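# Unfold the folded towel flat on the table

## Task

Spread the folded towel out until every part of it rests flat, one layer thick, directly on the tabletop; finish with neither hand touching the towel, and with the glass jar, the small tin and the water bottle all still upright.

## Robot and tools

Robot: two arms, left_arm and right_arm. Each carries a sixteen-motor hand: right_arm has a right hand, left_arm has a mirrored left hand. Calibrated base positions in the scene frame are left_arm (+0.046, +0.319, 0) m and right_arm (+0.031, -0.351, 0) m, both turned only slightly about z.

Scene frame: the origin sits at table-top height, halfway between the two nominal bases. +z points up, +x points out across the table, and +y points toward left_arm. Arm names do not match image left and right. All reported hand positions (metres), quaternions (wxyz), velocities and Hand targets use this frame. They may be off by a few centimetres, more when the arm reaches far.

Hand point axes (right hand): +z runs along the straight fingers toward the tips. +y points out of the palm, whose face lies at y = -0.062. +x runs across the palm away from the thumb. On the left hand +x points toward the thumb instead. Straight fingertips reach about 0.14 m beyond the knuckles at z = -0.017. A rigid mast near the wrist on the palm side (x +0.05 to +0.10, z -0.16 to -0.11, up to y = +0.06; x sign flipped on the left hand) can collide with objects. Fingertips have rubber caps; the rest is hard plastic.

execute_actions(actions, cameras): actions is a list of actions run one after another. Each action lasts 0.5 s and holds up to 15 rows, one row per 1/30 s step. If fewer rows are given, the last row repeats. Every row has exactly 48 numbers in [-1, 1], covering both arms even if only one moves, in this order:
1-6: left_arm dx, dy, dz, rx, ry, rz.
7-22: left hand motor goals.
23-24: left current_limit, speed.
25-30: right_arm dx, dy, dz, rx, ry, rz.
31-46: right hand motor goals.
47-48: right current_limit, speed.

Arm numbers are offsets, not poses. Each one is measured from that arm's Hand target at the start of the action, along the scene axes. Every row in an action counts from that same start, not from the row before. Scale: 1.0 equals 0.6 m of translation or 180 degrees of rotation. rx, ry, rz form a single rotation vector, turning about the Hand target's position. If the translation's length exceeds 1.0, it is shortened along its direction. Sending the same offset again moves the arm further. Each control step the commanded orientation is clipped to within 40 degrees of the measured one. Arms often stop short of the target, and the right elbow sags under load. An all-zero action re-requests the current target. If the hand still falls short, send the remaining distance as a new offset. Tiny moves may not start. To release a push, command the target back past the hand point.

Hand motor numbers are absolute goal angles, scaled between each hinge's two stops. A 0 is a real goal, not 'no change'. To keep a hand as it is, resend its hand_goal, current limit and speed. Order: index_mcp, index_abd, index_pip, index_dip, middle_mcp, middle_abd, middle_pip, middle_dip, ring_mcp, ring_abd, ring_pip, ring_dip, thumb_cmc, thumb_axl, thumb_mcp, thumb_ipl.
Straight values: _mcp +0.75, _abd 0.00, _pip +0.58, _dip +0.70, thumb_cmc +0.71, thumb_axl +0.68, thumb_mcp +0.23, thumb_ipl +0.17.
Moving toward -1 curls the fingers toward the palm, swings _abd away from the thumb, and swings thumb_cmc round in front of the palm.

current_limit maps -1 to 0 mA and +1 to 550 mA, with a floor of 11 mA. Very low limits may leave fingers too weak to lift. speed sets the hinge rate to (speed+1)/2 of 8.5 rad/s. Both start at +0.4 and -0.6 and stay as last sent.

cameras: names from cam_high, cam_left_wrist, cam_right_wrist, or ["all"]. If left out, you get all cameras only when actions is empty. An unknown name invalidates the call.

Results give, per arm: end_effector_position and quat, Hand target (the base for the next offsets), joint positions, velocities and torques. Joint velocities may be omitted when they are just noise. Joint torques 3 and 4 wrap at ±28 N m. Per hand, results list hand_goal, hand_measured, hand_current_ma and hand_state in motor order. hand_state reads moving, goal, blocked or overload.
A motor drawing 495 mA or more for 5 s in total shuts off for 10 s. A motor reading overload from the very start stays dead.
MOTOR HOT appears at 85 °C. At 100 °C an OVER-TEMPERATURE FAULT drops that arm for 30-60 s or more. Holding loads, long stretches and pushing at unreachable targets all heat motors.

zoom_image(camera, region): gives a finer view of [x0, y0, x1, y1] pixels in that camera's most recent image (672x504). The region can be at most 504 by 504.

read_manual(section): returns licence text only.

finished_scene(scene=1): ends the scene for good. Call it only once the towel is flat and both hands are clear.

Avoid the following:
- Letting anything leave the table; this fails the task.
- Knocking over the jar, tin or bottle.
- Hitting fixed or heavy objects hard.
- Letting the arms collide or press on each other, including one hand gripping the other hand's fingers.
- Dropping things or releasing them while they move.

The simulation keeps running while you think, holding the last command. Small disturbances may nudge loose items.

Each tool is called after ">>>" in YAML: its name, and indented under it one key for each argument.

## Session

>>> execute_actions:
  actions: []

Scene clock: 0.00 s.
left_arm: end_effector_position=(+0.2913, +0.1671, +0.2319) hand_goal=(+0.754, +0.000, +0.576, +0.696, +0.754, +0.000, +0.576, +0.696, +0.754, +0.000, +0.576, +0.696, +0.714, +0.678, +0.226, +0.168) hand_measured=(+0.754, +0.000, +0.576, +0.696, +0.754, +0.000, +0.576, +0.696, +0.754, +0.000, +0.576, +0.696, +0.714, +0.678, +0.226, +0.168) hand_current_ma=(+0, +0, +0, +0, +0, +0, +0, +0, +0, +0, +0, +0, +0, +0, +0, +0) hand_state=(goal, goal, goal, goal, goal, goal, goal, goal, goal, goal, goal, goal, goal, goal, goal, goal) hand_current_limit=0.40 hand_speed=-0.60 end_effector_quat_wxyz=(+0.085, +0.943, -0.205, +0.246) | right_arm: end_effector_position=(+0.2859, -0.0450, +0.2226) hand_goal=(+0.754, +0.000, +0.576, +0.696, +0.754, +0.000, +0.576, +0.696, +0.754, +0.000, +0.576, +0.696, +0.714, +0.678, +0.226, +0.168) hand_measured=(+0.754, +0.000, +0.576, +0.696, +0.754, +0.000, +0.576, +0.696, +0.754, +0.000, +0.576, +0.696, +0.714, +0.678, +0.226, +0.168) hand_current_ma=(+0, +0, +0, +0, +0, +0, +0, +0, +0, +0, +0, +0, +0, +0, +0, +0) hand_state=(goal, goal, goal, goal, goal, goal, goal, goal, goal, goal, goal, goal, goal, goal, goal, goal) hand_current_limit=0.40 hand_speed=-0.60 end_effector_quat_wxyz=(-0.123, +0.955, +0.265, +0.041)
Joint positions: left_arm=[-0.149 0.694 0.71 -1.101 0.212 1.832] | right_arm=[0.98 1.374 1.292 -1.264 -0.132 2.029]
Joint velocities: within noise
Joint torques (N m): no reading
Motor temperatures (°C): left_arm=[25 27 24 27 22 23] | right_arm=[29 26 25 26 23 23]
Heat: left arm: hottest shoulder 27 °C; right arm: hottest waist 29 °C.
Hand target: left_arm +0.2963, +0.1665, +0.2437; +0.084, +0.940, -0.206, +0.259 | right_arm +0.2902, -0.0385, +0.2329; -0.132, +0.954, +0.266, +0.052

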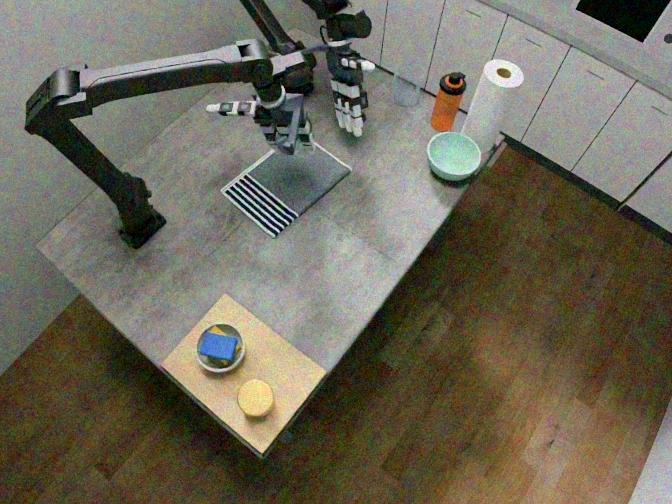

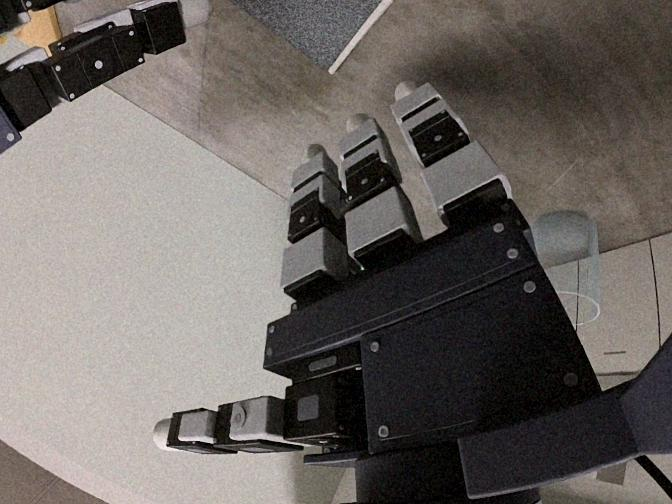

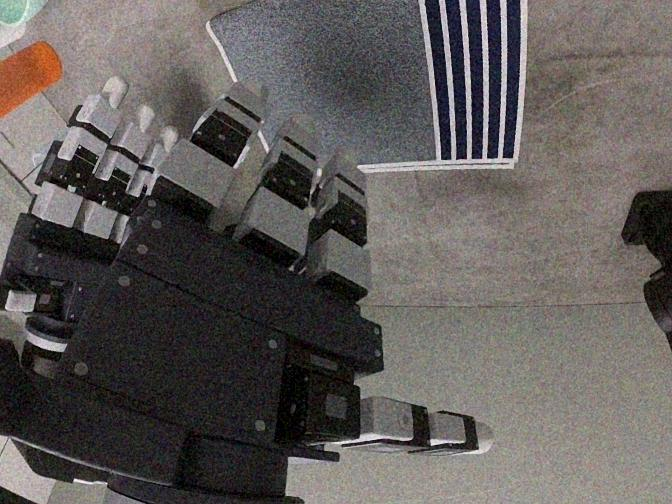

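>>> zoom_image:
  camera: "cam_high"
  region: [180, 80, 420, 260]

>>> zoom_image:
  camera: "cam_right_wrist"
  region: [180, 0, 672, 240]

Scaled by 2.100.

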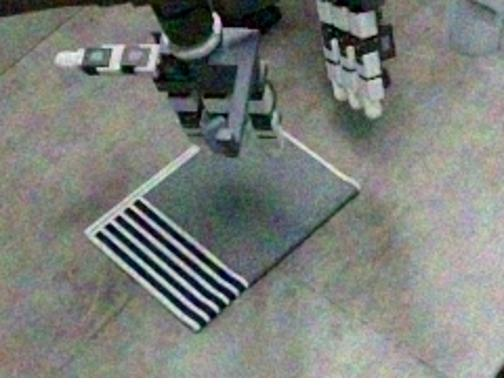

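Scaled by 1.024 from the camera's 672x504 image, which has a finer 960x720 frame.

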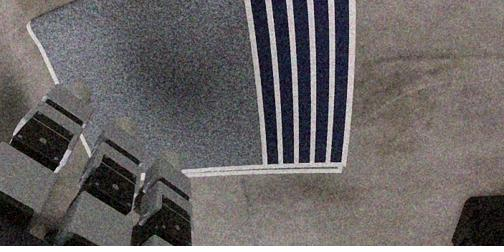

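>>> execute_actions:
  actions:
    - [[0,0,0.02,0,0,0,0.754,0,0.576,0.696,0.754,0,0.576,0.696,0.754,0,0.576,0.696,0.714,0.678,0.226,0.168,0.4,-0.6,-0.039,-0.045,0.02,-0.029,-0.0126,0.108,0.754,0.1,0.576,0.696,0.754,-0.1,0.576,0.696,0.2,0,0.1,0.3,0,0.678,0.226,0.168,0.4,-0.6]]
    - [[0,0,0.02,0,0,0,0.754,0,0.576,0.696,0.754,0,0.576,0.696,0.754,0,0.576,0.696,0.714,0.678,0.226,0.168,0.4,-0.6,-0.039,-0.045,0.02,-0.029,-0.0126,0.108,0.754,0.167,0.576,0.696,0.754,-0.167,0.576,0.696,-0.342,0,-0.59,-0.174,-0.571,0.678,0.226,0.168,0.4,-0.6]]
    - [[0,0,0.02,0,0,0,0.754,0,0.576,0.696,0.754,0,0.576,0.696,0.754,0,0.576,0.696,0.714,0.678,0.226,0.168,0.4,-0.6,-0.039,-0.045,0.02,-0.029,-0.0126,0.108,0.754,0.167,0.576,0.696,0.754,-0.167,0.576,0.696,-0.342,0,-0.59,-0.174,-0.571,0.678,0.226,0.168,0.4,-0.6]]
  cameras: ["cam_high"]

Scene clock: 27.83 s.
left_arm: end_effector_position=(+0.2905, +0.1672, +0.2611) hand_goal=(+0.754, +0.000, +0.576, +0.696, +0.754, +0.000, +0.576, +0.696, +0.754, +0.000, +0.576, +0.696, +0.714, +0.678, +0.226, +0.168) hand_measured=(+0.754, +0.000, +0.576, +0.696, +0.754, +0.000, +0.576, +0.696, +0.754, +0.000, +0.576, +0.696, +0.714, +0.678, +0.224, +0.168) hand_current_ma=(-3, +0, +3, +0, -3, +0, +3, +0, -3, +0, +3, +0, +1, -3, -11, -1) hand_state=(goal, goal, goal, goal, goal, goal, goal, goal, goal, goal, goal, goal, goal, goal, goal, goal) hand_current_limit=0.40 hand_speed=-0.60 end_effector_quat_wxyz=(+0.085, +0.943, -0.205, +0.247) | right_arm: end_effector_position=(+0.2191, -0.1192, +0.2715) hand_goal=(+0.754, +0.168, +0.576, +0.696, +0.754, -0.166, +0.576, +0.696, -0.342, +0.000, -0.590, -0.174, -0.570, +0.678, +0.226, +0.168) hand_measured=(+0.752, +0.166, +0.576, +0.696, +0.752, -0.164, +0.576, +0.696, -0.328, +0.000, -0.586, -0.172, -0.570, +0.678, +0.222, +0.168) hand_current_ma=(-6, -6, +1, +0, -6, +4, +1, +0, +51, -1, +9, +6, +1, -2, -14, -1) hand_state=(goal, goal, goal, goal, goal, goal, goal, goal, goal, goal, goal, goal, goal, goal, goal, goal) hand_current_limit=0.40 hand_speed=-0.60 end_effector_quat_wxyz=(-0.004, +0.710, +0.704, +0.007)
Joint positions: left_arm=[-0.149 0.695 0.786 -1.174 0.212 1.832] | right_arm=[1.183 1.043 1.114 -1.625 -0.001 1.197]
Joint torques (N m): left_arm=[1.26 -0.85 12.81 0.91 0.49 -0.07] | right_arm=[-1.9 -3.02 8.59 -0.28 0.17 -0.16]
Motor temperatures (°C): left_arm=[25 27 30 27 22 23] | right_arm=[29 26 31 26 22 22]
Heat: left arm: hottest elbow 30 °C; right arm: hottest elbow 31 °C.
Hand target: left_arm +0.2963, +0.1665, +0.2796; +0.084, +0.940, -0.206, +0.258 | right_arm +0.2200, -0.1195, +0.2691; +0.000, +0.708, +0.706, +0.000
Off the commanded pose: left_arm 0.020 m, 1 deg | right_arm 0.003 m, 1 deg.
Images, in order (width x height): cam_high 672x504.

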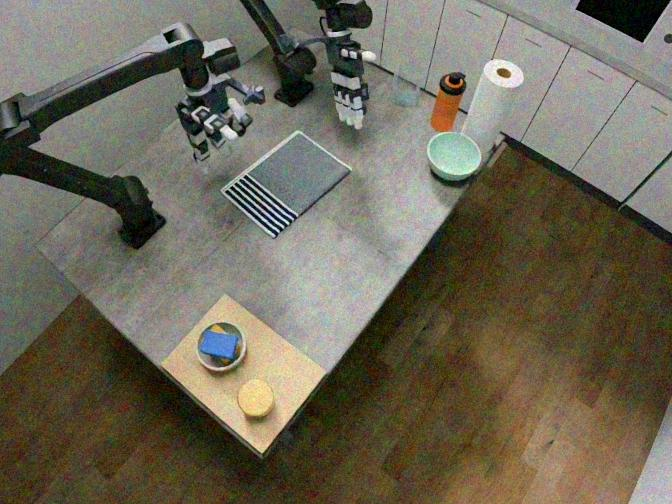

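>>> zoom_image:
  camera: "cam_high"
  region: [200, 110, 370, 250]

Scaled by 2.965.

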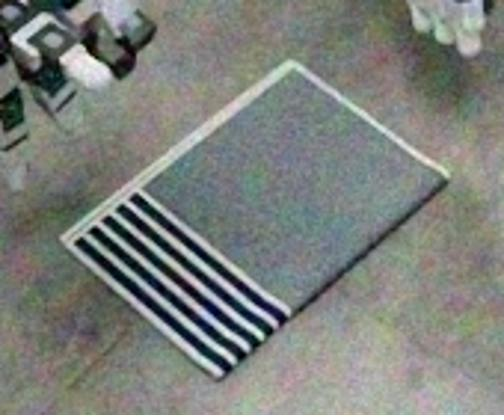

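>>> execute_actions:
  actions:
    - [[-0.032,0.0015,-0.004,-0.0236,0.0463,0.1547,0.754,0.1,0.576,0.696,0.754,-0.1,0.576,0.696,0.2,0,0.1,0.3,0,0.678,0.226,0.168,0.4,-0.6,0,0,0,0,0,0,0.754,0.167,0.576,0.696,0.754,-0.167,0.576,0.696,-0.342,0,-0.59,-0.174,-0.571,0.678,0.226,0.168,0.4,-0.6]]
    - [[-0.032,0.0015,-0.004,-0.0236,0.0463,0.1547,0.754,0.167,0.576,0.696,0.754,-0.167,0.576,0.696,-0.342,0,-0.59,-0.174,-0.571,0.678,0.226,0.168,0.4,-0.6,0,0,0,0,0,0,0.754,0.167,0.576,0.696,0.754,-0.167,0.576,0.696,-0.342,0,-0.59,-0.174,-0.571,0.678,0.226,0.168,0.4,-0.6]]
    - [[-0.032,0.0015,-0.004,-0.0236,0.0463,0.1547,0.754,0.167,0.576,0.696,0.754,-0.167,0.576,0.696,-0.342,0,-0.59,-0.174,-0.571,0.678,0.226,0.168,0.4,-0.6,0,0,0,0,0,0,0.754,0.167,0.576,0.696,0.754,-0.167,0.576,0.696,-0.342,0,-0.59,-0.174,-0.571,0.678,0.226,0.168,0.4,-0.6]]
    - [[-0.032,0.0015,-0.004,-0.0236,0.0463,0.1547,0.754,0.167,0.576,0.696,0.754,-0.167,0.576,0.696,-0.342,0,-0.59,-0.174,-0.571,0.678,0.226,0.168,0.4,-0.6,0,0,0,0,0,0,0.754,0.167,0.576,0.696,0.754,-0.167,0.576,0.696,-0.342,0,-0.59,-0.174,-0.571,0.678,0.226,0.168,0.4,-0.6]]
  cameras: ["all"]

Scene clock: 33.20 s.
left_arm: end_effector_position=(+0.2191, +0.1755, +0.2544) hand_goal=(+0.754, +0.168, +0.576, +0.696, +0.754, -0.166, +0.576, +0.696, -0.342, +0.000, -0.590, -0.174, -0.570, +0.678, +0.226, +0.168) hand_measured=(+0.754, +0.168, +0.574, +0.696, +0.754, -0.164, +0.576, +0.696, -0.324, +0.000, -0.588, -0.172, -0.568, +0.678, +0.222, +0.168) hand_current_ma=(+3, -2, -4, +0, +3, +6, +0, +0, +86, +0, +12, +9, +4, -3, -21, -1) hand_state=(goal, goal, goal, goal, goal, goal, goal, goal, goal, goal, goal, goal, goal, goal, goal, goal) hand_current_limit=0.40 hand_speed=-0.60 end_effector_quat_wxyz=(+0.023, +0.702, +0.712, +0.001) | right_arm: end_effector_position=(+0.2191, -0.1191, +0.2715) hand_goal=(+0.754, +0.168, +0.576, +0.696, +0.754, -0.166, +0.576, +0.696, -0.342, +0.000, -0.590, -0.174, -0.570, +0.678, +0.226, +0.168) hand_measured=(+0.752, +0.166, +0.576, +0.696, +0.752, -0.164, +0.576, +0.696, -0.328, +0.000, -0.586, -0.172, -0.570, +0.678, +0.222, +0.168) hand_current_ma=(-6, -6, +1, +0, -6, +4, +1, +0, +51, -1, +9, +6, +1, -2, -14, -1) hand_state=(goal, goal, goal, goal, goal, goal, goal, goal, goal, goal, goal, goal, goal, goal, goal, goal) hand_current_limit=0.40 hand_speed=-0.60 end_effector_quat_wxyz=(-0.004, +0.710, +0.704, +0.007)
Joint positions: left_arm=[-1.132 0.781 0.923 -1.669 -0.017 -1.111] | right_arm=[1.183 1.043 1.114 -1.625 -0.001 1.196]
Joint torques (N m): left_arm=[0.15 -1.26 11.41 0.02 -0.25 -0.15] | right_arm=[-1.9 -3.08 8.28 -0.14 0.2 -0.16]
Heat: left arm: hottest elbow 30 °C; right arm: hottest elbow 31 °C.
Hand target: left_arm +0.2195, +0.1702, +0.2702; +0.000, +0.707, +0.707, -0.001 | right_arm +0.2200, -0.1195, +0.2691; +0.000, +0.708, +0.706, +0.000
Off the commanded pose: left_arm 0.017 m, 3 deg | right_arm 0.003 m, 1 deg.
joint sent to its limit (left arm) — joint 4 (wrist pitch), lower limit. The joint targets are off in orientation, not in position.

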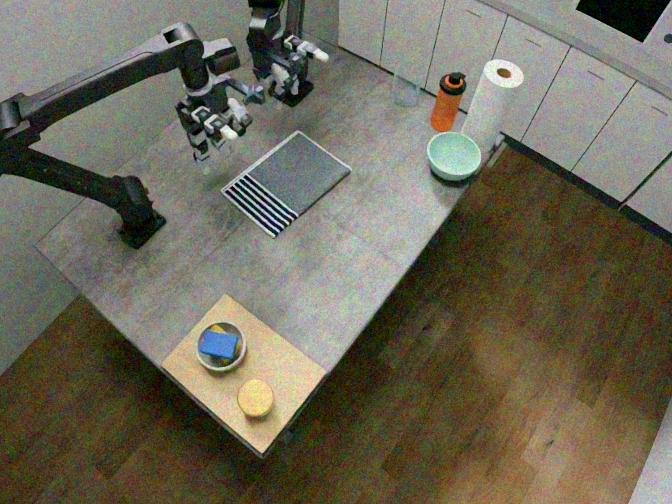

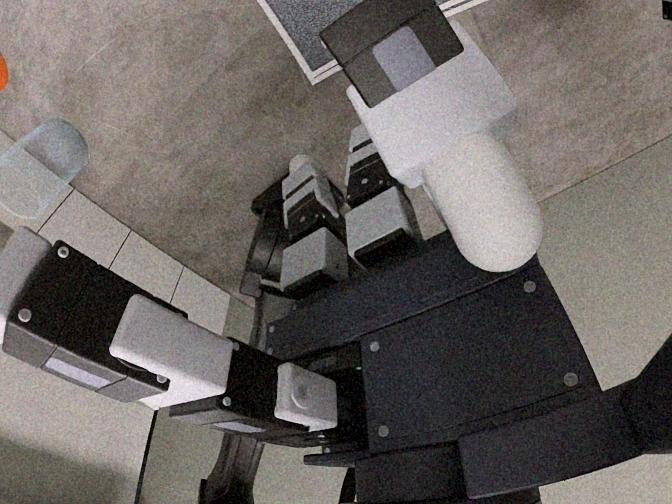

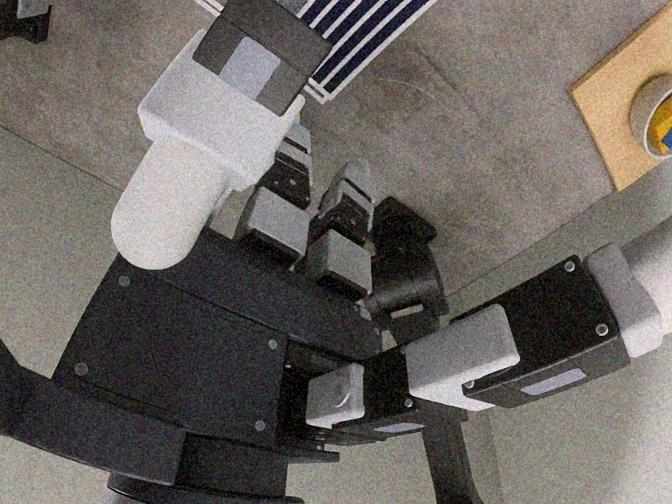

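>>> execute_actions:
  actions:
    - [[0.02,-0.02,-0.09,0,0,0,0.754,0.05,0.576,0.696,0.754,-0.05,0.576,0.696,0.97,0,0.97,0.97,-0.571,0.678,0.226,0.168,0.4,-0.6,-0.005,0.04,-0.09,0,0,0,0.754,0.05,0.576,0.696,0.754,-0.05,0.576,0.696,0.97,0,0.97,0.97,-0.571,0.678,0.226,0.168,0.4,-0.6]]
    - [[0.02,-0.02,-0.07,0,0,0,0.754,0.05,0.576,0.696,0.754,-0.05,0.576,0.696,0.97,0,0.97,0.97,-0.571,0.678,0.226,0.168,0.4,-0.6,0,0.025,-0.08,0,0,0,0.754,0.05,0.576,0.696,0.754,-0.05,0.576,0.696,0.97,0,0.97,0.97,-0.571,0.678,0.226,0.168,0.4,-0.6]]
  cameras: ["all"]

Scene clock: 38.57 s.
left_arm: end_effector_position=(+0.2384, +0.1491, +0.1703) hand_goal=(+0.754, +0.050, +0.576, +0.696, +0.754, -0.050, +0.576, +0.696, +0.970, +0.000, +0.970, +0.970, -0.570, +0.678, +0.226, +0.168) hand_measured=(+0.754, +0.052, +0.576, +0.696, +0.754, -0.052, +0.576, +0.696, +0.958, +0.000, +0.964, +0.966, -0.568, +0.678, +0.222, +0.168) hand_current_ma=(+0, +7, -4, +0, +0, -6, +0, +0, -55, +1, -27, -12, +4, -3, -20, -1) hand_state=(goal, goal, goal, goal, goal, goal, goal, goal, goal, goal, goal, goal, goal, goal, goal, goal) hand_current_limit=0.40 hand_speed=-0.60 end_effector_quat_wxyz=(-0.011, +0.708, +0.706, +0.003) | right_arm: end_effector_position=(+0.2177, -0.0986, +0.2205) hand_goal=(+0.754, +0.050, +0.576, +0.696, +0.754, -0.050, +0.576, +0.696, +0.970, +0.000, +0.970, +0.970, -0.570, +0.678, +0.226, +0.168) hand_measured=(+0.752, +0.052, +0.576, +0.696, +0.752, -0.052, +0.576, +0.696, +0.960, +0.000, +0.964, +0.966, -0.570, +0.678, +0.222, +0.168) hand_current_ma=(-4, +6, +1, +0, -4, -5, +1, +0, -32, -1, -18, -8, +1, -2, -13, -1) hand_state=(goal, goal, goal, goal, goal, goal, goal, goal, goal, goal, goal, goal, goal, goal, goal, goal) hand_current_limit=0.40 hand_speed=-0.60 end_effector_quat_wxyz=(-0.001, +0.706, +0.708, +0.001)
Joint positions: left_arm=[-1.094 0.925 0.779 -1.447 0 -1.056] | right_arm=[1.213 1.102 1.021 -1.487 -0.002 1.216]
Joint torques (N m): left_arm=[2.37 -3.31 9.07 0.65 0.03 0.07] | right_arm=[-0.26 -4.48 8.25 -0.05 0.13 -0.03]
Heat: left arm: hottest elbow 30 °C; right arm: hottest elbow 31 °C.
Hand target: left_arm +0.2435, +0.1462, +0.1741; +0.000, +0.707, +0.707, -0.001 | right_arm +0.2177, -0.0986, +0.2205; -0.001, +0.706, +0.708, +0.001 (last step not sent: back at the drive's target)
Off the commanded pose: left_arm 0.007 m, 1 deg | right_arm 0.057 m, 0 deg.
led back after a hold (right arm): the arm was led back toward your command in small steps, so it may still be short of it.
pose unreachable (left arm): on one or more control steps of this call, first in action 0 (counted from 0), this arm could not follow its commanded pose, so it was not sent that pose on those steps. It may still have moved: this result reports where it is.
cause: moving toward the commanded pose would bring a part of the arm too close to another arm (a part of this arm just beyond joint 4 (wrist pitch) and a part of the right arm just beyond its joint 4 (wrist pitch), along the way the arms are being sent, or toward where that arm still pushes).
pose unreachable (right arm): on one or more control steps of this call, first in action 0 (counted from 0), this arm could not follow its commanded pose, so it was not sent that pose on those steps. It may still have moved: this result reports where it is.
cause: moving toward the commanded pose would bring a part of the arm too close to another arm (a part of this arm just beyond joint 4 (wrist pitch) and a part of the left arm just beyond its joint 4 (wrist pitch), along the way the arms are being sent, or toward where that arm still pushes).

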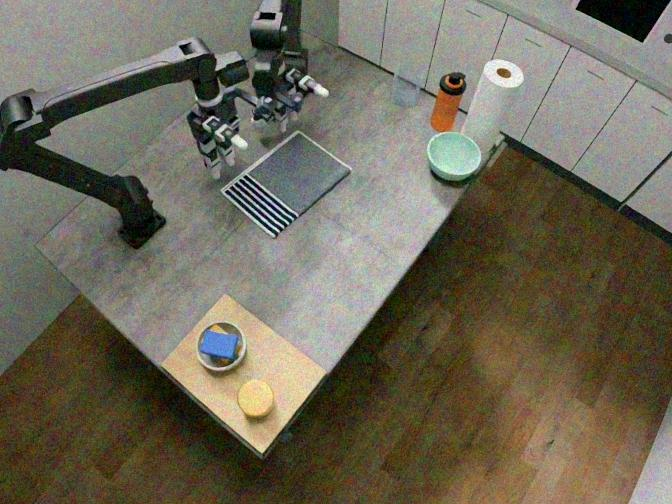

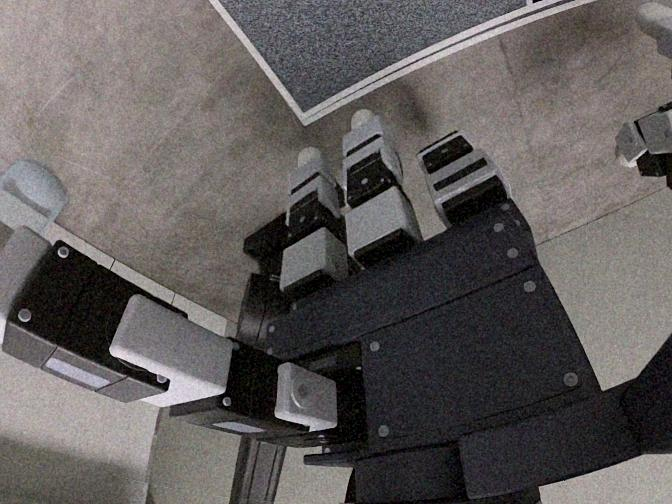

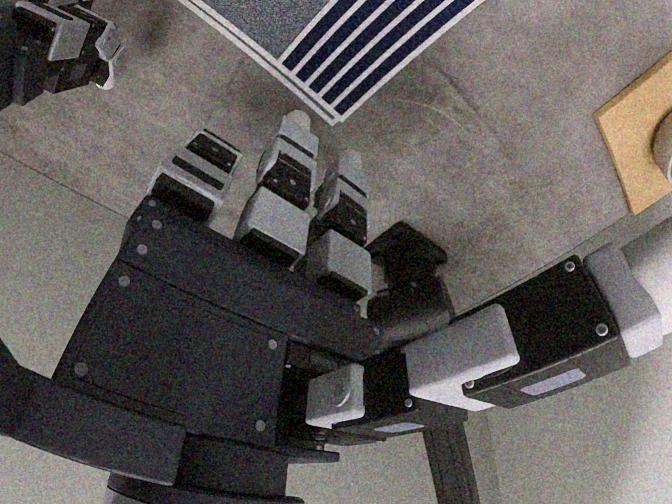

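>>> execute_actions:
  actions:
    - [[0.0225,0.0555,-0.007,0,0,0,0.97,0,0.97,0.97,0.754,0,0.576,0.696,0.754,0,0.576,0.696,-0.571,0.678,0.226,0.168,0.4,-0.6,0,-0.058,0,0,0,0,0.97,0,0.97,0.97,0.754,0,0.576,0.696,0.754,0,0.576,0.696,-0.571,0.678,0.226,0.168,0.4,-0.6]]
    - [[0,0,0,0,0,0,0.97,0,0.97,0.97,0.754,0,0.576,0.696,0.754,0,0.576,0.696,-0.571,0.678,0.226,0.168,0.4,-0.6,0,0,-0.1,0,0,0,0.97,0,0.97,0.97,0.754,0,0.576,0.696,0.754,0,0.576,0.696,-0.571,0.678,0.226,0.168,0.4,-0.6]]
  cameras: ["all"]

Scene clock: 50.77 s.
left_arm: end_effector_position=(+0.2563, +0.1793, +0.1689) hand_goal=(+0.970, +0.000, +0.970, +0.970, +0.754, +0.000, +0.576, +0.696, +0.754, +0.000, +0.576, +0.696, -0.570, +0.678, +0.226, +0.168) hand_measured=(+0.958, +0.004, +0.964, +0.966, +0.754, -0.002, +0.576, +0.696, +0.754, +0.000, +0.578, +0.698, -0.570, +0.678, +0.222, +0.168) hand_current_ma=(-54, +12, -27, -14, -1, -10, +0, +0, -2, +0, +9, +10, -3, -3, -21, -1) hand_state=(goal, goal, goal, goal, goal, goal, goal, goal, goal, goal, goal, goal, goal, goal, goal, goal) hand_current_limit=0.40 hand_speed=-0.60 end_effector_quat_wxyz=(+0.002, +0.705, +0.709, +0.001) | right_arm: end_effector_position=(+0.2144, -0.1379, +0.1573) hand_goal=(+0.970, +0.000, +0.970, +0.970, +0.754, +0.000, +0.576, +0.696, +0.754, +0.000, +0.576, +0.696, -0.570, +0.678, +0.226, +0.168) hand_measured=(+0.964, +0.002, +0.966, +0.966, +0.752, -0.002, +0.576, +0.696, +0.754, +0.000, +0.578, +0.698, -0.570, +0.678, +0.222, +0.168) hand_current_ma=(-18, +4, -11, -8, -3, -3, +1, +0, +0, -1, +5, +7, -1, -2, -11, -1) hand_state=(goal, goal, goal, goal, goal, goal, goal, goal, goal, goal, goal, goal, goal, goal, goal, goal) hand_current_limit=0.40 hand_speed=-0.60 end_effector_quat_wxyz=(+0.003, +0.708, +0.706, -0.009)
Joint positions: left_arm=[-0.948 0.858 0.739 -1.448 -0.002 -0.918] | right_arm=[1.171 1.037 0.81 -1.363 -0.002 1.179]
Joint torques (N m): left_arm=[1.73 -2.14 8.96 -0.05 0.12 0.08] | right_arm=[-1.67 -4.48 8.55 0.38 0.1 -0.18]
Heat: left arm: hottest elbow 30 °C; right arm: hottest elbow 30 °C.
Hand target: left_arm +0.2569, +0.1794, +0.1700; +0.000, +0.707, +0.707, -0.001 | right_arm +0.2176, -0.1334, +0.1605; -0.001, +0.706, +0.708, +0.001
Off the commanded pose: left_arm 0.001 m, 0 deg | right_arm 0.006 m, 1 deg.

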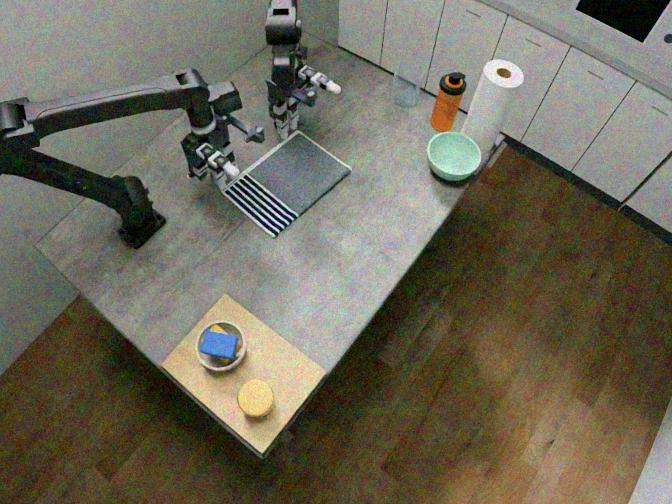

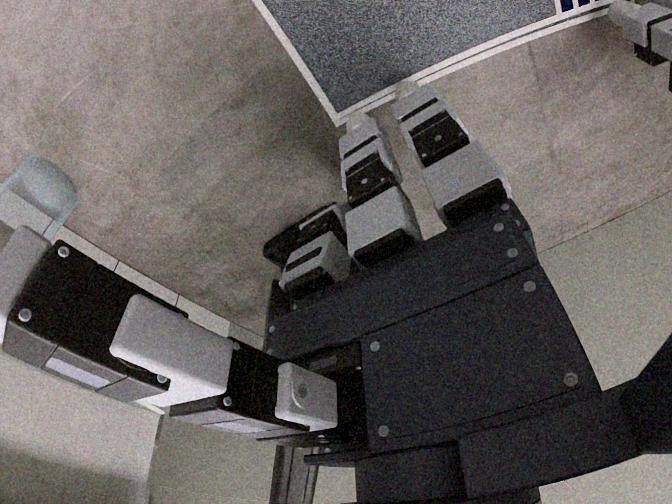

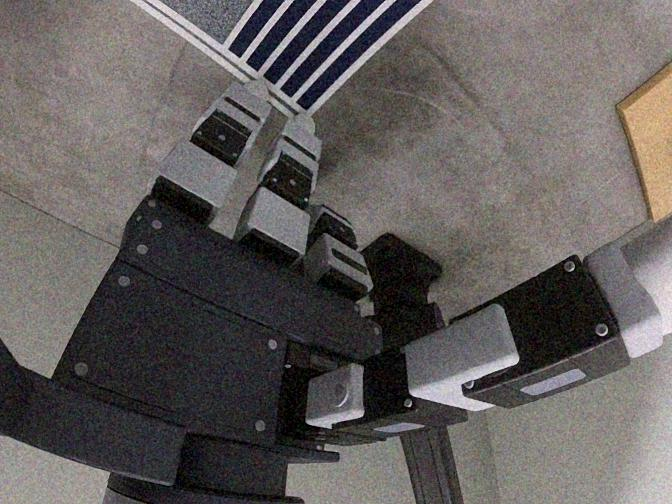

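>>> execute_actions:
  actions:
    - [[0,0,-0.055,0,0,0,0.97,0,0.97,0.97,0.754,0,0.576,0.696,0.754,0,0.576,0.696,-0.571,0.678,0.226,0.168,0.4,-0.6,0.005,0.005,-0.045,0,0,0,0.97,0,0.97,0.97,0.754,0,0.576,0.696,0.754,0,0.576,0.696,-0.571,0.678,0.226,0.168,0.4,-0.6]]
  cameras: ["cam_left_wrist","cam_right_wrist"]

>>> zoom_image:
  camera: "cam_right_wrist"
  region: [200, 20, 400, 170]

>>> zoom_image:
  camera: "cam_left_wrist"
  region: [280, 20, 480, 170]

Scene clock: 52.47 s.
left_arm: end_effector_position=(+0.2523, +0.1839, +0.1350) hand_goal=(+0.970, +0.000, +0.970, +0.970, +0.754, +0.000, +0.576, +0.696, +0.754, +0.000, +0.576, +0.696, -0.570, +0.678, +0.226, +0.168) hand_measured=(+0.960, +0.002, +0.964, +0.966, +0.754, -0.002, +0.576, +0.696, +0.754, +0.006, +0.576, +0.696, -0.570, +0.678, +0.222, +0.168) hand_current_ma=(-41, +9, -22, -14, -2, -8, +0, +0, +0, +25, +0, +3, -2, -3, -21, -1) hand_state=(goal, goal, goal, goal, goal, goal, goal, goal, goal, goal, goal, goal, goal, goal, goal, goal) hand_current_limit=0.40 hand_speed=-0.60 end_effector_quat_wxyz=(-0.007, +0.706, +0.708, +0.001) | right_arm: end_effector_position=(+0.2183, -0.1302, +0.1380) hand_goal=(+0.970, +0.000, +0.970, +0.970, +0.754, +0.000, +0.576, +0.696, +0.754, +0.000, +0.576, +0.696, -0.570, +0.678, +0.226, +0.168) hand_measured=(+0.964, +0.002, +0.966, +0.966, +0.752, +0.000, +0.576, +0.696, +0.754, +0.002, +0.578, +0.698, -0.570, +0.678, +0.222, +0.168) hand_current_ma=(-16, +4, -10, -8, -3, -2, +1, +0, +0, +3, +5, +7, -1, -2, -11, -1) hand_state=(goal, goal, goal, goal, goal, goal, goal, goal, goal, goal, goal, goal, goal, goal, goal, goal) hand_current_limit=0.40 hand_speed=-0.60 end_effector_quat_wxyz=(-0.001, +0.707, +0.708, +0.001)
Joint positions: left_arm=[-0.948 0.872 0.658 -1.371 0 -0.917] | right_arm=[1.169 1.062 0.773 -1.279 -0.002 1.173]
Joint torques (N m): left_arm=[1.73 -1.79 9.05 0.76 0.03 0.06] | right_arm=[-1.49 -3.08 7.46 0.79 0.1 -0.13]
Heat: left arm: hottest elbow 30 °C; right arm: hottest elbow 30 °C.
Hand target: left_arm +0.2569, +0.1794, +0.1369; +0.000, +0.707, +0.707, -0.001 | right_arm +0.2206, -0.1303, +0.1335; -0.001, +0.706, +0.708, +0.001
Off the commanded pose: left_arm 0.007 m, 1 deg | right_arm 0.005 m, 0 deg.
Images, in order (width x height): cam_left_wrist 672x504, cam_right_wrist 672x504.

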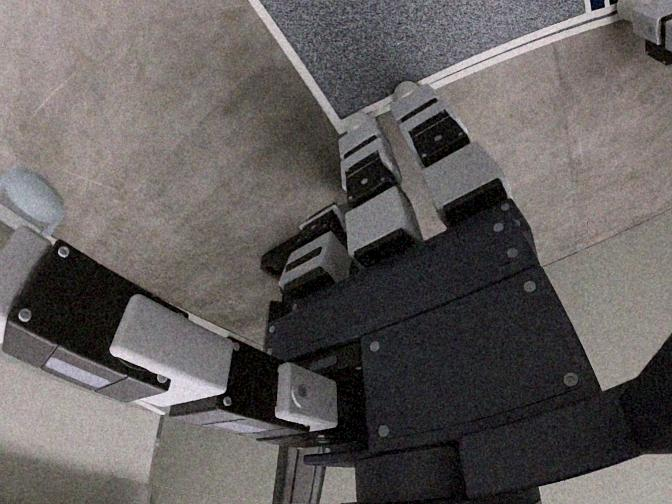

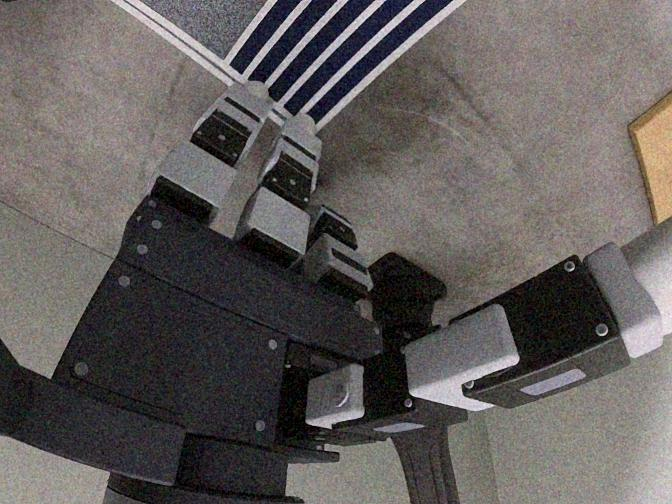

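Scaled by 2.520 from the camera's 672x504 image, which has a finer 960x720 frame.

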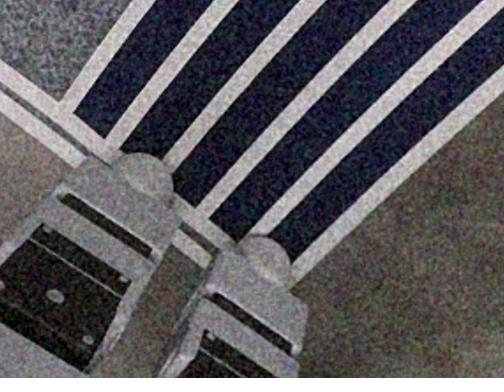

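Scaled by 2.520 from the camera's 672x504 image, which has a finer 960x720 frame.

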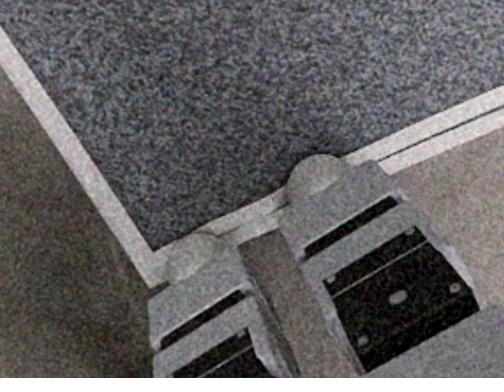

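>>> execute_actions:
  actions:
    - [[0.013,-0.02,0,0,0,0,0.97,0,0.97,0.97,0.754,0,0.576,0.696,0.754,0,0.576,0.696,-0.571,0.678,0.226,0.168,0.4,-0.6,0.007,0.008,-0.013,0,0,0,0.97,0,0.97,0.97,0.754,0.03,0.576,0.696,0.754,-0.03,0.576,0.696,-0.571,0.678,0.226,0.168,0.4,-0.6]]
    - [[0,0,0,0,0,0,0.97,0,0.97,0.97,0.754,0,0.576,0.696,0.754,0,0.576,0.696,-0.571,0.678,0.226,0.168,0.4,-0.6,0,0,-0.01,0,0,0,0.97,0,0.97,0.97,0.754,0.03,0.576,0.696,0.754,-0.03,0.576,0.696,-0.571,0.678,0.226,0.168,0.4,-0.6]]
  cameras: ["cam_left_wrist","cam_right_wrist"]

>>> zoom_image:
  camera: "cam_right_wrist"
  region: [200, 20, 400, 170]

Scene clock: 56.10 s.
left_arm: end_effector_position=(+0.2570, +0.1777, +0.1336) hand_goal=(+0.970, +0.000, +0.970, +0.970, +0.754, +0.000, +0.576, +0.696, +0.754, +0.000, +0.576, +0.696, -0.570, +0.678, +0.226, +0.168) hand_measured=(+0.960, +0.002, +0.964, +0.966, +0.754, +0.002, +0.576, +0.696, +0.768, +0.042, +0.584, +0.698, -0.570, +0.678, +0.222, +0.168) hand_current_ma=(-41, +9, -22, -14, +0, +5, +0, +0, +64, +163, +32, +12, -2, -3, -21, -1) hand_state=(goal, goal, goal, goal, goal, goal, goal, goal, goal, blocked, goal, goal, goal, goal, goal, goal) hand_current_limit=0.40 hand_speed=-0.60 end_effector_quat_wxyz=(-0.012, +0.706, +0.708, +0.001) | right_arm: end_effector_position=(+0.2224, -0.1239, +0.1357) hand_goal=(+0.970, +0.000, +0.970, +0.970, +0.754, +0.030, +0.576, +0.696, +0.754, -0.030, +0.576, +0.696, -0.570, +0.678, +0.226, +0.168) hand_measured=(+0.964, +0.002, +0.966, +0.966, +0.762, +0.036, +0.582, +0.698, +0.760, +0.002, +0.580, +0.698, -0.570, +0.678, +0.222, +0.168) hand_current_ma=(-16, +4, -10, -8, +28, +17, +15, +5, +20, +99, +10, +7, -1, -2, -11, -1) hand_state=(goal, goal, goal, goal, goal, goal, goal, goal, goal, blocked, goal, goal, goal, goal, goal, goal) hand_current_limit=0.40 hand_speed=-0.60 end_effector_quat_wxyz=(-0.005, +0.706, +0.708, +0.010)
Joint positions: left_arm=[-0.948 0.907 0.673 -1.361 0 -0.917] | right_arm=[1.164 1.072 0.773 -1.25 -0.002 1.165]
Joint torques (N m): left_arm=[1.14 -1.26 9.65 1.26 0.03 -0.01] | right_arm=[-1.32 -0.91 6.08 1.48 0.12 -0.16]
Heat: left arm: hottest elbow 30 °C; right arm: hottest elbow 30 °C.
Hand target: left_arm +0.2647, +0.1674, +0.1369; +0.000, +0.707, +0.707, -0.001 | right_arm +0.2248, -0.1255, +0.1197; -0.001, +0.706, +0.708, +0.001
Off the commanded pose: left_arm 0.013 m, 1 deg | right_arm 0.016 m, 1 deg.
Images, in order (width x height): cam_left_wrist 672x504, cam_right_wrist 672x504.

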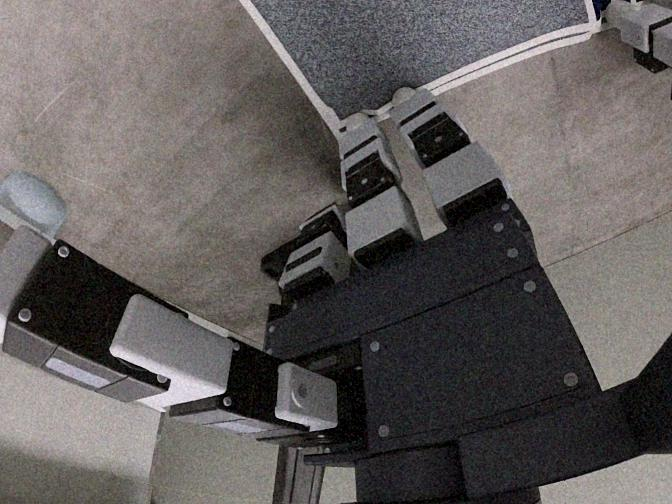

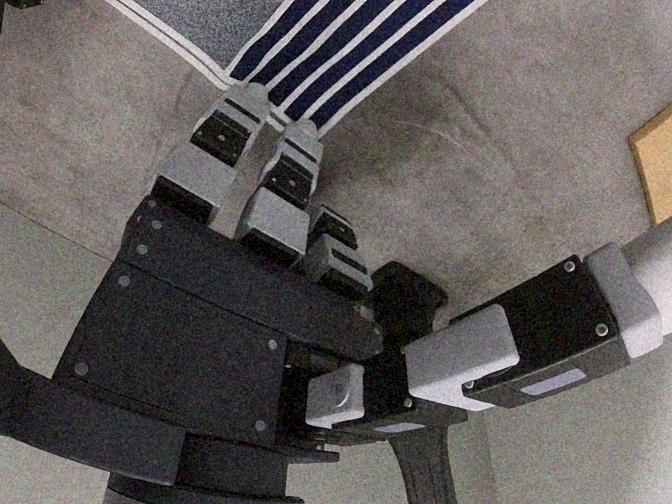

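Scaled by 2.520 from the camera's 672x504 image, which has a finer 960x720 frame.

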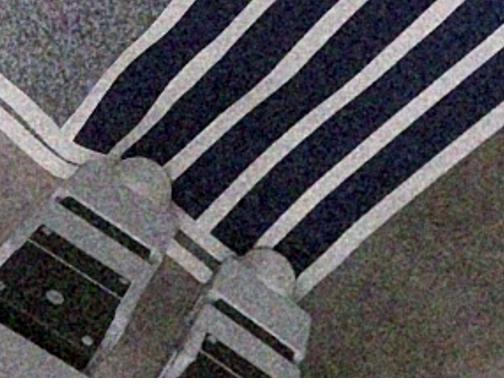

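>>> execute_actions:
  actions:
    - [[0,0,0.025,0,0,0,0.97,0,0.97,0.97,0.754,0,0.576,0.696,0.754,0,0.576,0.696,-0.571,0.678,0.226,0.168,0.4,-0.6,0,0,0.012,0,0,0,0.97,0,0.97,0.97,0.754,-0.15,0.576,0.696,0.754,0.15,0.576,0.696,-0.571,0.678,0.226,0.168,0.6,-0.8]]
    - [[0,0,0,0,0,0,0.97,0,0.97,0.97,0.754,0,0.576,0.696,0.754,0,0.576,0.696,-0.571,0.678,0.226,0.168,0.4,-0.6,0,0,0,0,0,0,0.97,0,0.97,0.97,0.754,-0.35,0.576,0.696,0.754,0.35,0.576,0.696,-0.571,0.678,0.226,0.168,0.6,-0.8]]
  cameras: ["cam_left_wrist","cam_right_wrist"]

>>> zoom_image:
  camera: "cam_right_wrist"
  region: [200, 20, 400, 170]

Scene clock: 58.77 s.
left_arm: end_effector_position=(+0.2581, +0.1763, +0.1381) hand_goal=(+0.970, +0.000, +0.970, +0.970, +0.754, +0.000, +0.576, +0.696, +0.754, +0.000, +0.576, +0.696, -0.570, +0.678, +0.226, +0.168) hand_measured=(+0.960, +0.002, +0.964, +0.966, +0.754, +0.002, +0.576, +0.696, +0.756, +0.004, +0.578, +0.698, -0.570, +0.678, +0.222, +0.168) hand_current_ma=(-41, +9, -22, -14, +0, +5, +0, +0, +4, +12, +9, +11, -2, -3, -21, -1) hand_state=(goal, goal, goal, goal, goal, goal, goal, goal, goal, goal, goal, goal, goal, goal, goal, goal) hand_current_limit=0.40 hand_speed=-0.60 end_effector_quat_wxyz=(-0.011, +0.706, +0.708, +0.001) | right_arm: end_effector_position=(+0.2225, -0.1239, +0.1357) hand_goal=(+0.970, +0.000, +0.970, +0.970, +0.754, -0.350, +0.576, +0.696, +0.754, +0.350, +0.576, +0.696, -0.570, +0.678, +0.226, +0.168) hand_measured=(+0.964, +0.002, +0.966, +0.966, +0.756, -0.096, +0.580, +0.698, +0.758, +0.102, +0.580, +0.698, -0.570, +0.678, +0.222, +0.168) hand_current_ma=(-16, +4, -10, -8, +5, +440, +8, +5, +13, -440, +10, +7, -1, -2, -11, -1) hand_state=(goal, goal, goal, goal, goal, blocked, goal, goal, goal, blocked, goal, goal, goal, goal, goal, goal) hand_current_limit=0.60 hand_speed=-0.80 end_effector_quat_wxyz=(-0.005, +0.706, +0.708, +0.010)
Joint positions: left_arm=[-0.948 0.907 0.684 -1.37 0 -0.917] | right_arm=[1.163 1.072 0.773 -1.25 -0.002 1.165]
Joint torques (N m): left_arm=[1.26 -2.08 11.3 -0.27 0.02 0] | right_arm=[-1.26 -2.78 7.28 0.36 0.16 -0.09]
Heat: left arm: hottest elbow 30 °C; right arm: hottest elbow 30 °C.
Hand target: left_arm +0.2648, +0.1674, +0.1520; +0.000, +0.707, +0.707, -0.001 | right_arm +0.2249, -0.1256, +0.1269; -0.001, +0.707, +0.708, +0.001
Off the commanded pose: left_arm 0.018 m, 1 deg | right_arm 0.009 m, 1 deg.
Images, in order (width x height): cam_left_wrist 672x504, cam_right_wrist 672x504.

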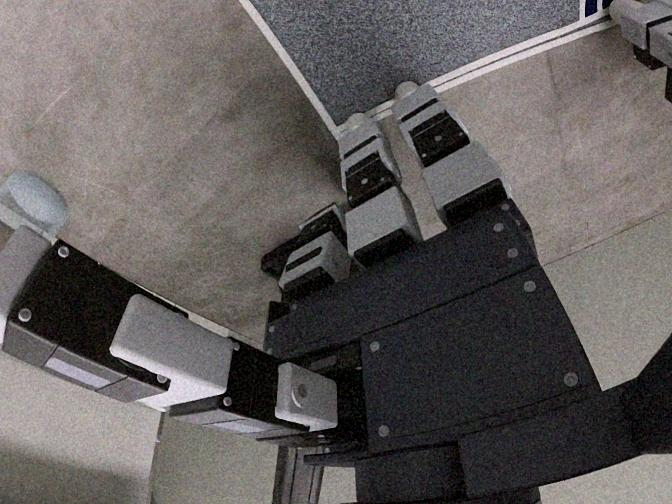

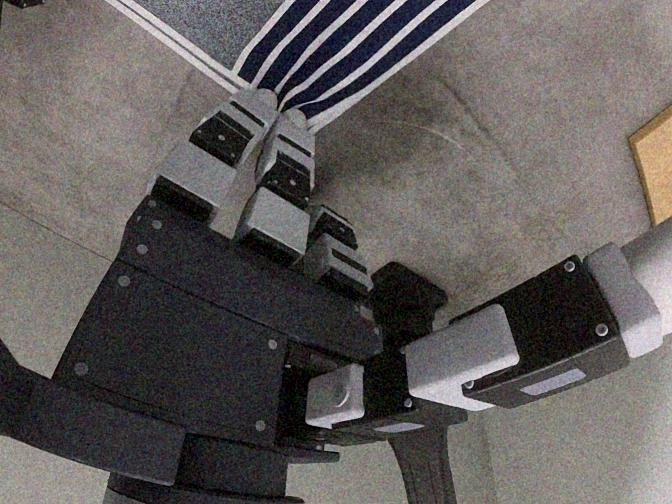

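Scaled by 2.520 from the camera's 672x504 image, which has a finer 960x720 frame.

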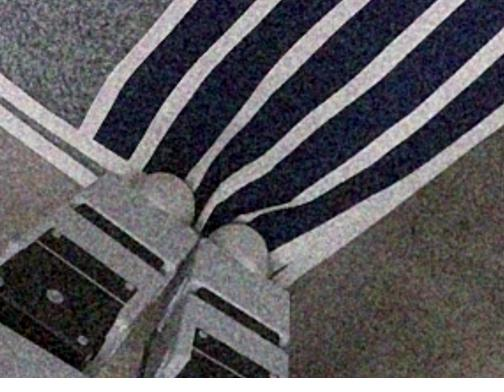

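>>> execute_actions:
  actions:
    - [[0,0,0,0,0,0,0.97,0,0.97,0.97,0.754,0,0.576,0.696,0.754,0,0.576,0.696,-0.571,0.678,0.226,0.168,0.4,-0.6,0,0,0.05,0,0,0,0.97,0,0.97,0.97,0.754,-0.35,0.576,0.696,0.754,0.35,0.576,0.696,-0.571,0.678,0.226,0.168,0.6,-0.8]]
    - [[0,0,0,0,0,0,0.97,0,0.97,0.97,0.754,0,0.576,0.696,0.754,0,0.576,0.696,-0.571,0.678,0.226,0.168,0.4,-0.6,0.02,0,0.05,0,0,0,0.97,0,0.97,0.97,0.754,-0.35,0.576,0.696,0.754,0.35,0.576,0.696,-0.571,0.678,0.226,0.168,0.6,-0.8]]
  cameras: ["all"]

>>> zoom_image:
  camera: "cam_right_wrist"
  region: [150, 0, 400, 170]

>>> zoom_image:
  camera: "cam_high"
  region: [180, 100, 370, 250]

Scene clock: 61.07 s.
left_arm: end_effector_position=(+0.2581, +0.1763, +0.1381) hand_goal=(+0.970, +0.000, +0.970, +0.970, +0.754, +0.000, +0.576, +0.696, +0.754, +0.000, +0.576, +0.696, -0.570, +0.678, +0.226, +0.168) hand_measured=(+0.960, +0.002, +0.964, +0.966, +0.754, +0.002, +0.576, +0.696, +0.756, +0.004, +0.578, +0.698, -0.570, +0.678, +0.222, +0.168) hand_current_ma=(-41, +9, -22, -14, +0, +5, +0, +0, +4, +12, +9, +11, -2, -3, -21, -1) hand_state=(goal, goal, goal, goal, goal, goal, goal, goal, goal, goal, goal, goal, goal, goal, goal, goal) hand_current_limit=0.40 hand_speed=-0.60 end_effector_quat_wxyz=(-0.011, +0.706, +0.708, +0.001) | right_arm: end_effector_position=(+0.2301, -0.1375, +0.1673) hand_goal=(+0.970, +0.000, +0.970, +0.970, +0.754, -0.350, +0.576, +0.696, +0.754, +0.350, +0.576, +0.696, -0.570, +0.678, +0.226, +0.168) hand_measured=(+0.964, +0.002, +0.966, +0.966, +0.752, -0.098, +0.576, +0.698, +0.754, +0.102, +0.578, +0.698, -0.570, +0.678, +0.222, +0.168) hand_current_ma=(-16, +3, -10, -8, -4, +440, +2, +5, +2, -440, +4, +4, -2, -2, -12, -1) hand_state=(goal, goal, goal, goal, goal, blocked, goal, goal, goal, blocked, goal, goal, goal, goal, goal, goal) hand_current_limit=0.60 hand_speed=-0.80 end_effector_quat_wxyz=(+0.006, +0.708, +0.706, -0.018)
Joint positions: left_arm=[-0.948 0.907 0.684 -1.37 0 -0.917] | right_arm=[1.118 1.066 0.856 -1.4 0 1.126]
Joint torques (N m): left_arm=[1.2 -2.14 11.29 -0.25 0.02 0] | right_arm=[-0.91 -3.72 11.9 -0.47 0.09 -0.11]
Heat: left arm: hottest elbow 30 °C; right arm: hottest elbow 30 °C.
Hand target: left_arm +0.2648, +0.1674, +0.1520; +0.000, +0.707, +0.707, -0.001 | right_arm +0.2368, -0.1256, +0.1870; -0.001, +0.706, +0.708, +0.001
Off the commanded pose: left_arm 0.018 m, 1 deg | right_arm 0.024 m, 2 deg.

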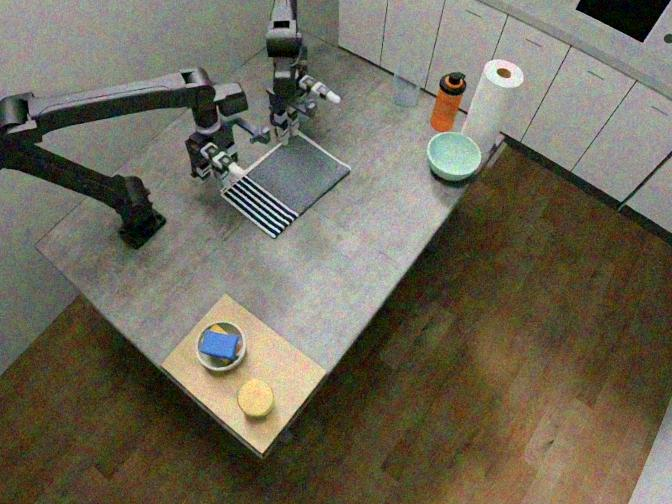

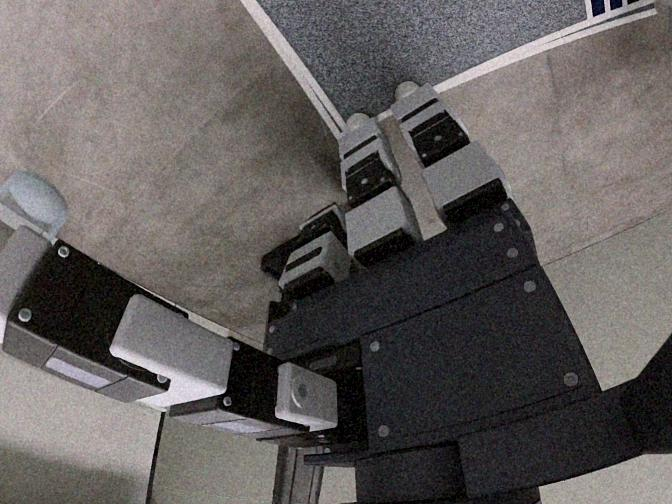

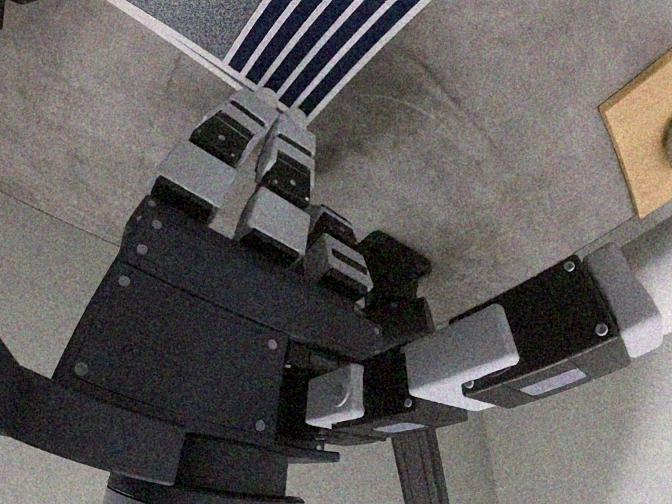

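Scaled by 2.016 from the camera's 672x504 image, which has a finer 960x720 frame.

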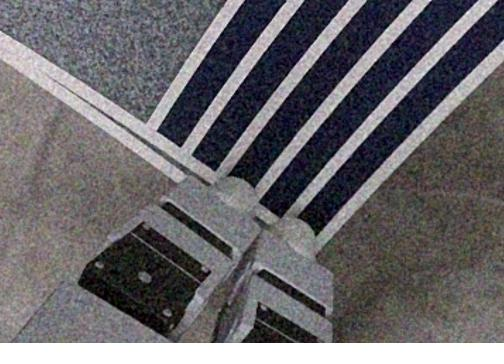

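Scaled by 2.653.

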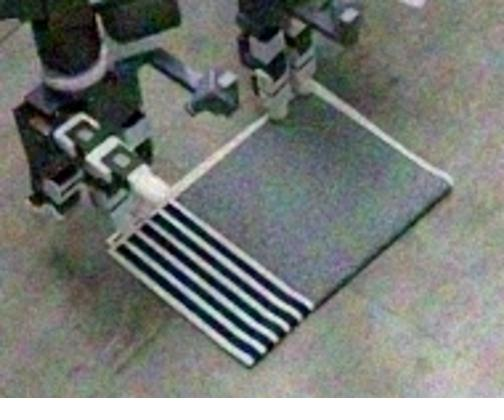

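>>> execute_actions:
  actions:
    - [[0,0,0.02,0,0,0,0.97,0,0.97,0.97,0.754,0.2,0.576,0.696,0.754,-0.2,0.576,0.696,-0.571,0.678,0.226,0.168,0.4,-0.6,-0.021,0.016,-0.062,0,0,0,0.97,0,0.97,0.97,0.754,0.2,0.576,0.696,0.754,-0.2,0.576,0.696,-0.571,0.678,0.226,0.168,0.6,-0.4]]
    - [[0,0,0,0,0,0,0.97,0,0.97,0.97,0.754,0.2,0.576,0.696,0.754,-0.2,0.576,0.696,-0.571,0.678,0.226,0.168,0.4,-0.6,0,0,-0.053,0,0,0,0.97,0,0.97,0.97,0.754,0.2,0.576,0.696,0.754,-0.2,0.576,0.696,-0.571,0.678,0.226,0.168,0.6,-0.8]]
  cameras: ["cam_right_wrist"]

>>> zoom_image:
  camera: "cam_right_wrist"
  region: [150, 0, 400, 170]

Scene clock: 63.87 s.
left_arm: end_effector_position=(+0.2587, +0.1756, +0.1483) hand_goal=(+0.970, +0.000, +0.970, +0.970, +0.754, +0.200, +0.576, +0.696, +0.754, -0.200, +0.576, +0.696, -0.570, +0.678, +0.226, +0.168) hand_measured=(+0.962, +0.002, +0.964, +0.966, +0.754, +0.194, +0.576, +0.696, +0.754, -0.196, +0.578, +0.698, -0.570, +0.678, +0.222, +0.168) hand_current_ma=(-40, +9, -22, -14, -1, -22, +0, +0, +2, +17, +8, +11, -2, -3, -21, -1) hand_state=(goal, goal, goal, goal, goal, goal, goal, goal, goal, goal, goal, goal, goal, goal, goal, goal) hand_current_limit=0.40 hand_speed=-0.60 end_effector_quat_wxyz=(-0.013, +0.706, +0.708, +0.002) | right_arm: end_effector_position=(+0.2265, -0.1116, +0.1322) hand_goal=(+0.970, +0.000, +0.970, +0.970, +0.754, +0.200, +0.576, +0.696, +0.754, -0.200, +0.576, +0.696, -0.570, +0.678, +0.226, +0.168) hand_measured=(+0.966, +0.002, +0.966, +0.966, +0.754, +0.218, +0.578, +0.696, +0.754, -0.200, +0.576, +0.696, -0.570, +0.678, +0.222, +0.168) hand_current_ma=(-13, +3, -9, -8, +1, +52, +2, +1, +0, -1, +0, +1, +1, -2, -16, -1) hand_state=(goal, goal, goal, goal, goal, goal, goal, goal, goal, goal, goal, goal, goal, goal, goal, goal) hand_current_limit=0.60 hand_speed=-0.80 end_effector_quat_wxyz=(-0.008, +0.704, +0.710, +0.015)
Joint positions: left_arm=[-0.948 0.907 0.712 -1.403 0 -0.917] | right_arm=[1.166 1.105 0.786 -1.218 -0.003 1.164]
Joint torques (N m): left_arm=[1.2 -2.67 11.37 -0.38 0.02 0.01] | right_arm=[-0.09 -2.43 6.56 0.8 0.28 0.02]
Heat: left arm: hottest elbow 30 °C; right arm: hottest elbow 31 °C.
Hand target: left_arm +0.2647, +0.1674, +0.1639; +0.000, +0.707, +0.707, -0.001 | right_arm +0.2243, -0.1160, +0.1180; -0.001, +0.706, +0.708, +0.001
Off the commanded pose: left_arm 0.019 m, 2 deg | right_arm 0.015 m, 2 deg.
Images, in order (width x height): cam_right_wrist 672x504.

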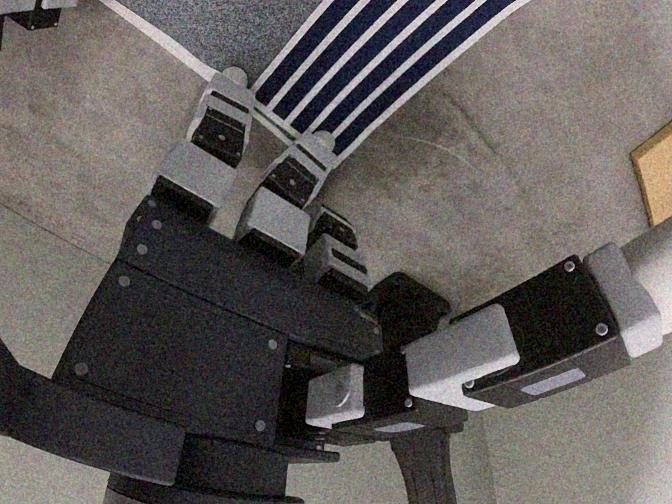

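Scaled by 2.016 from the camera's 672x504 image, which has a finer 960x720 frame.

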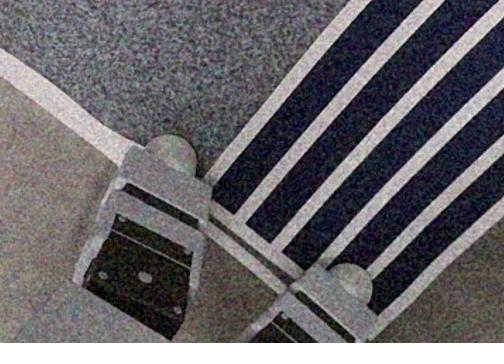

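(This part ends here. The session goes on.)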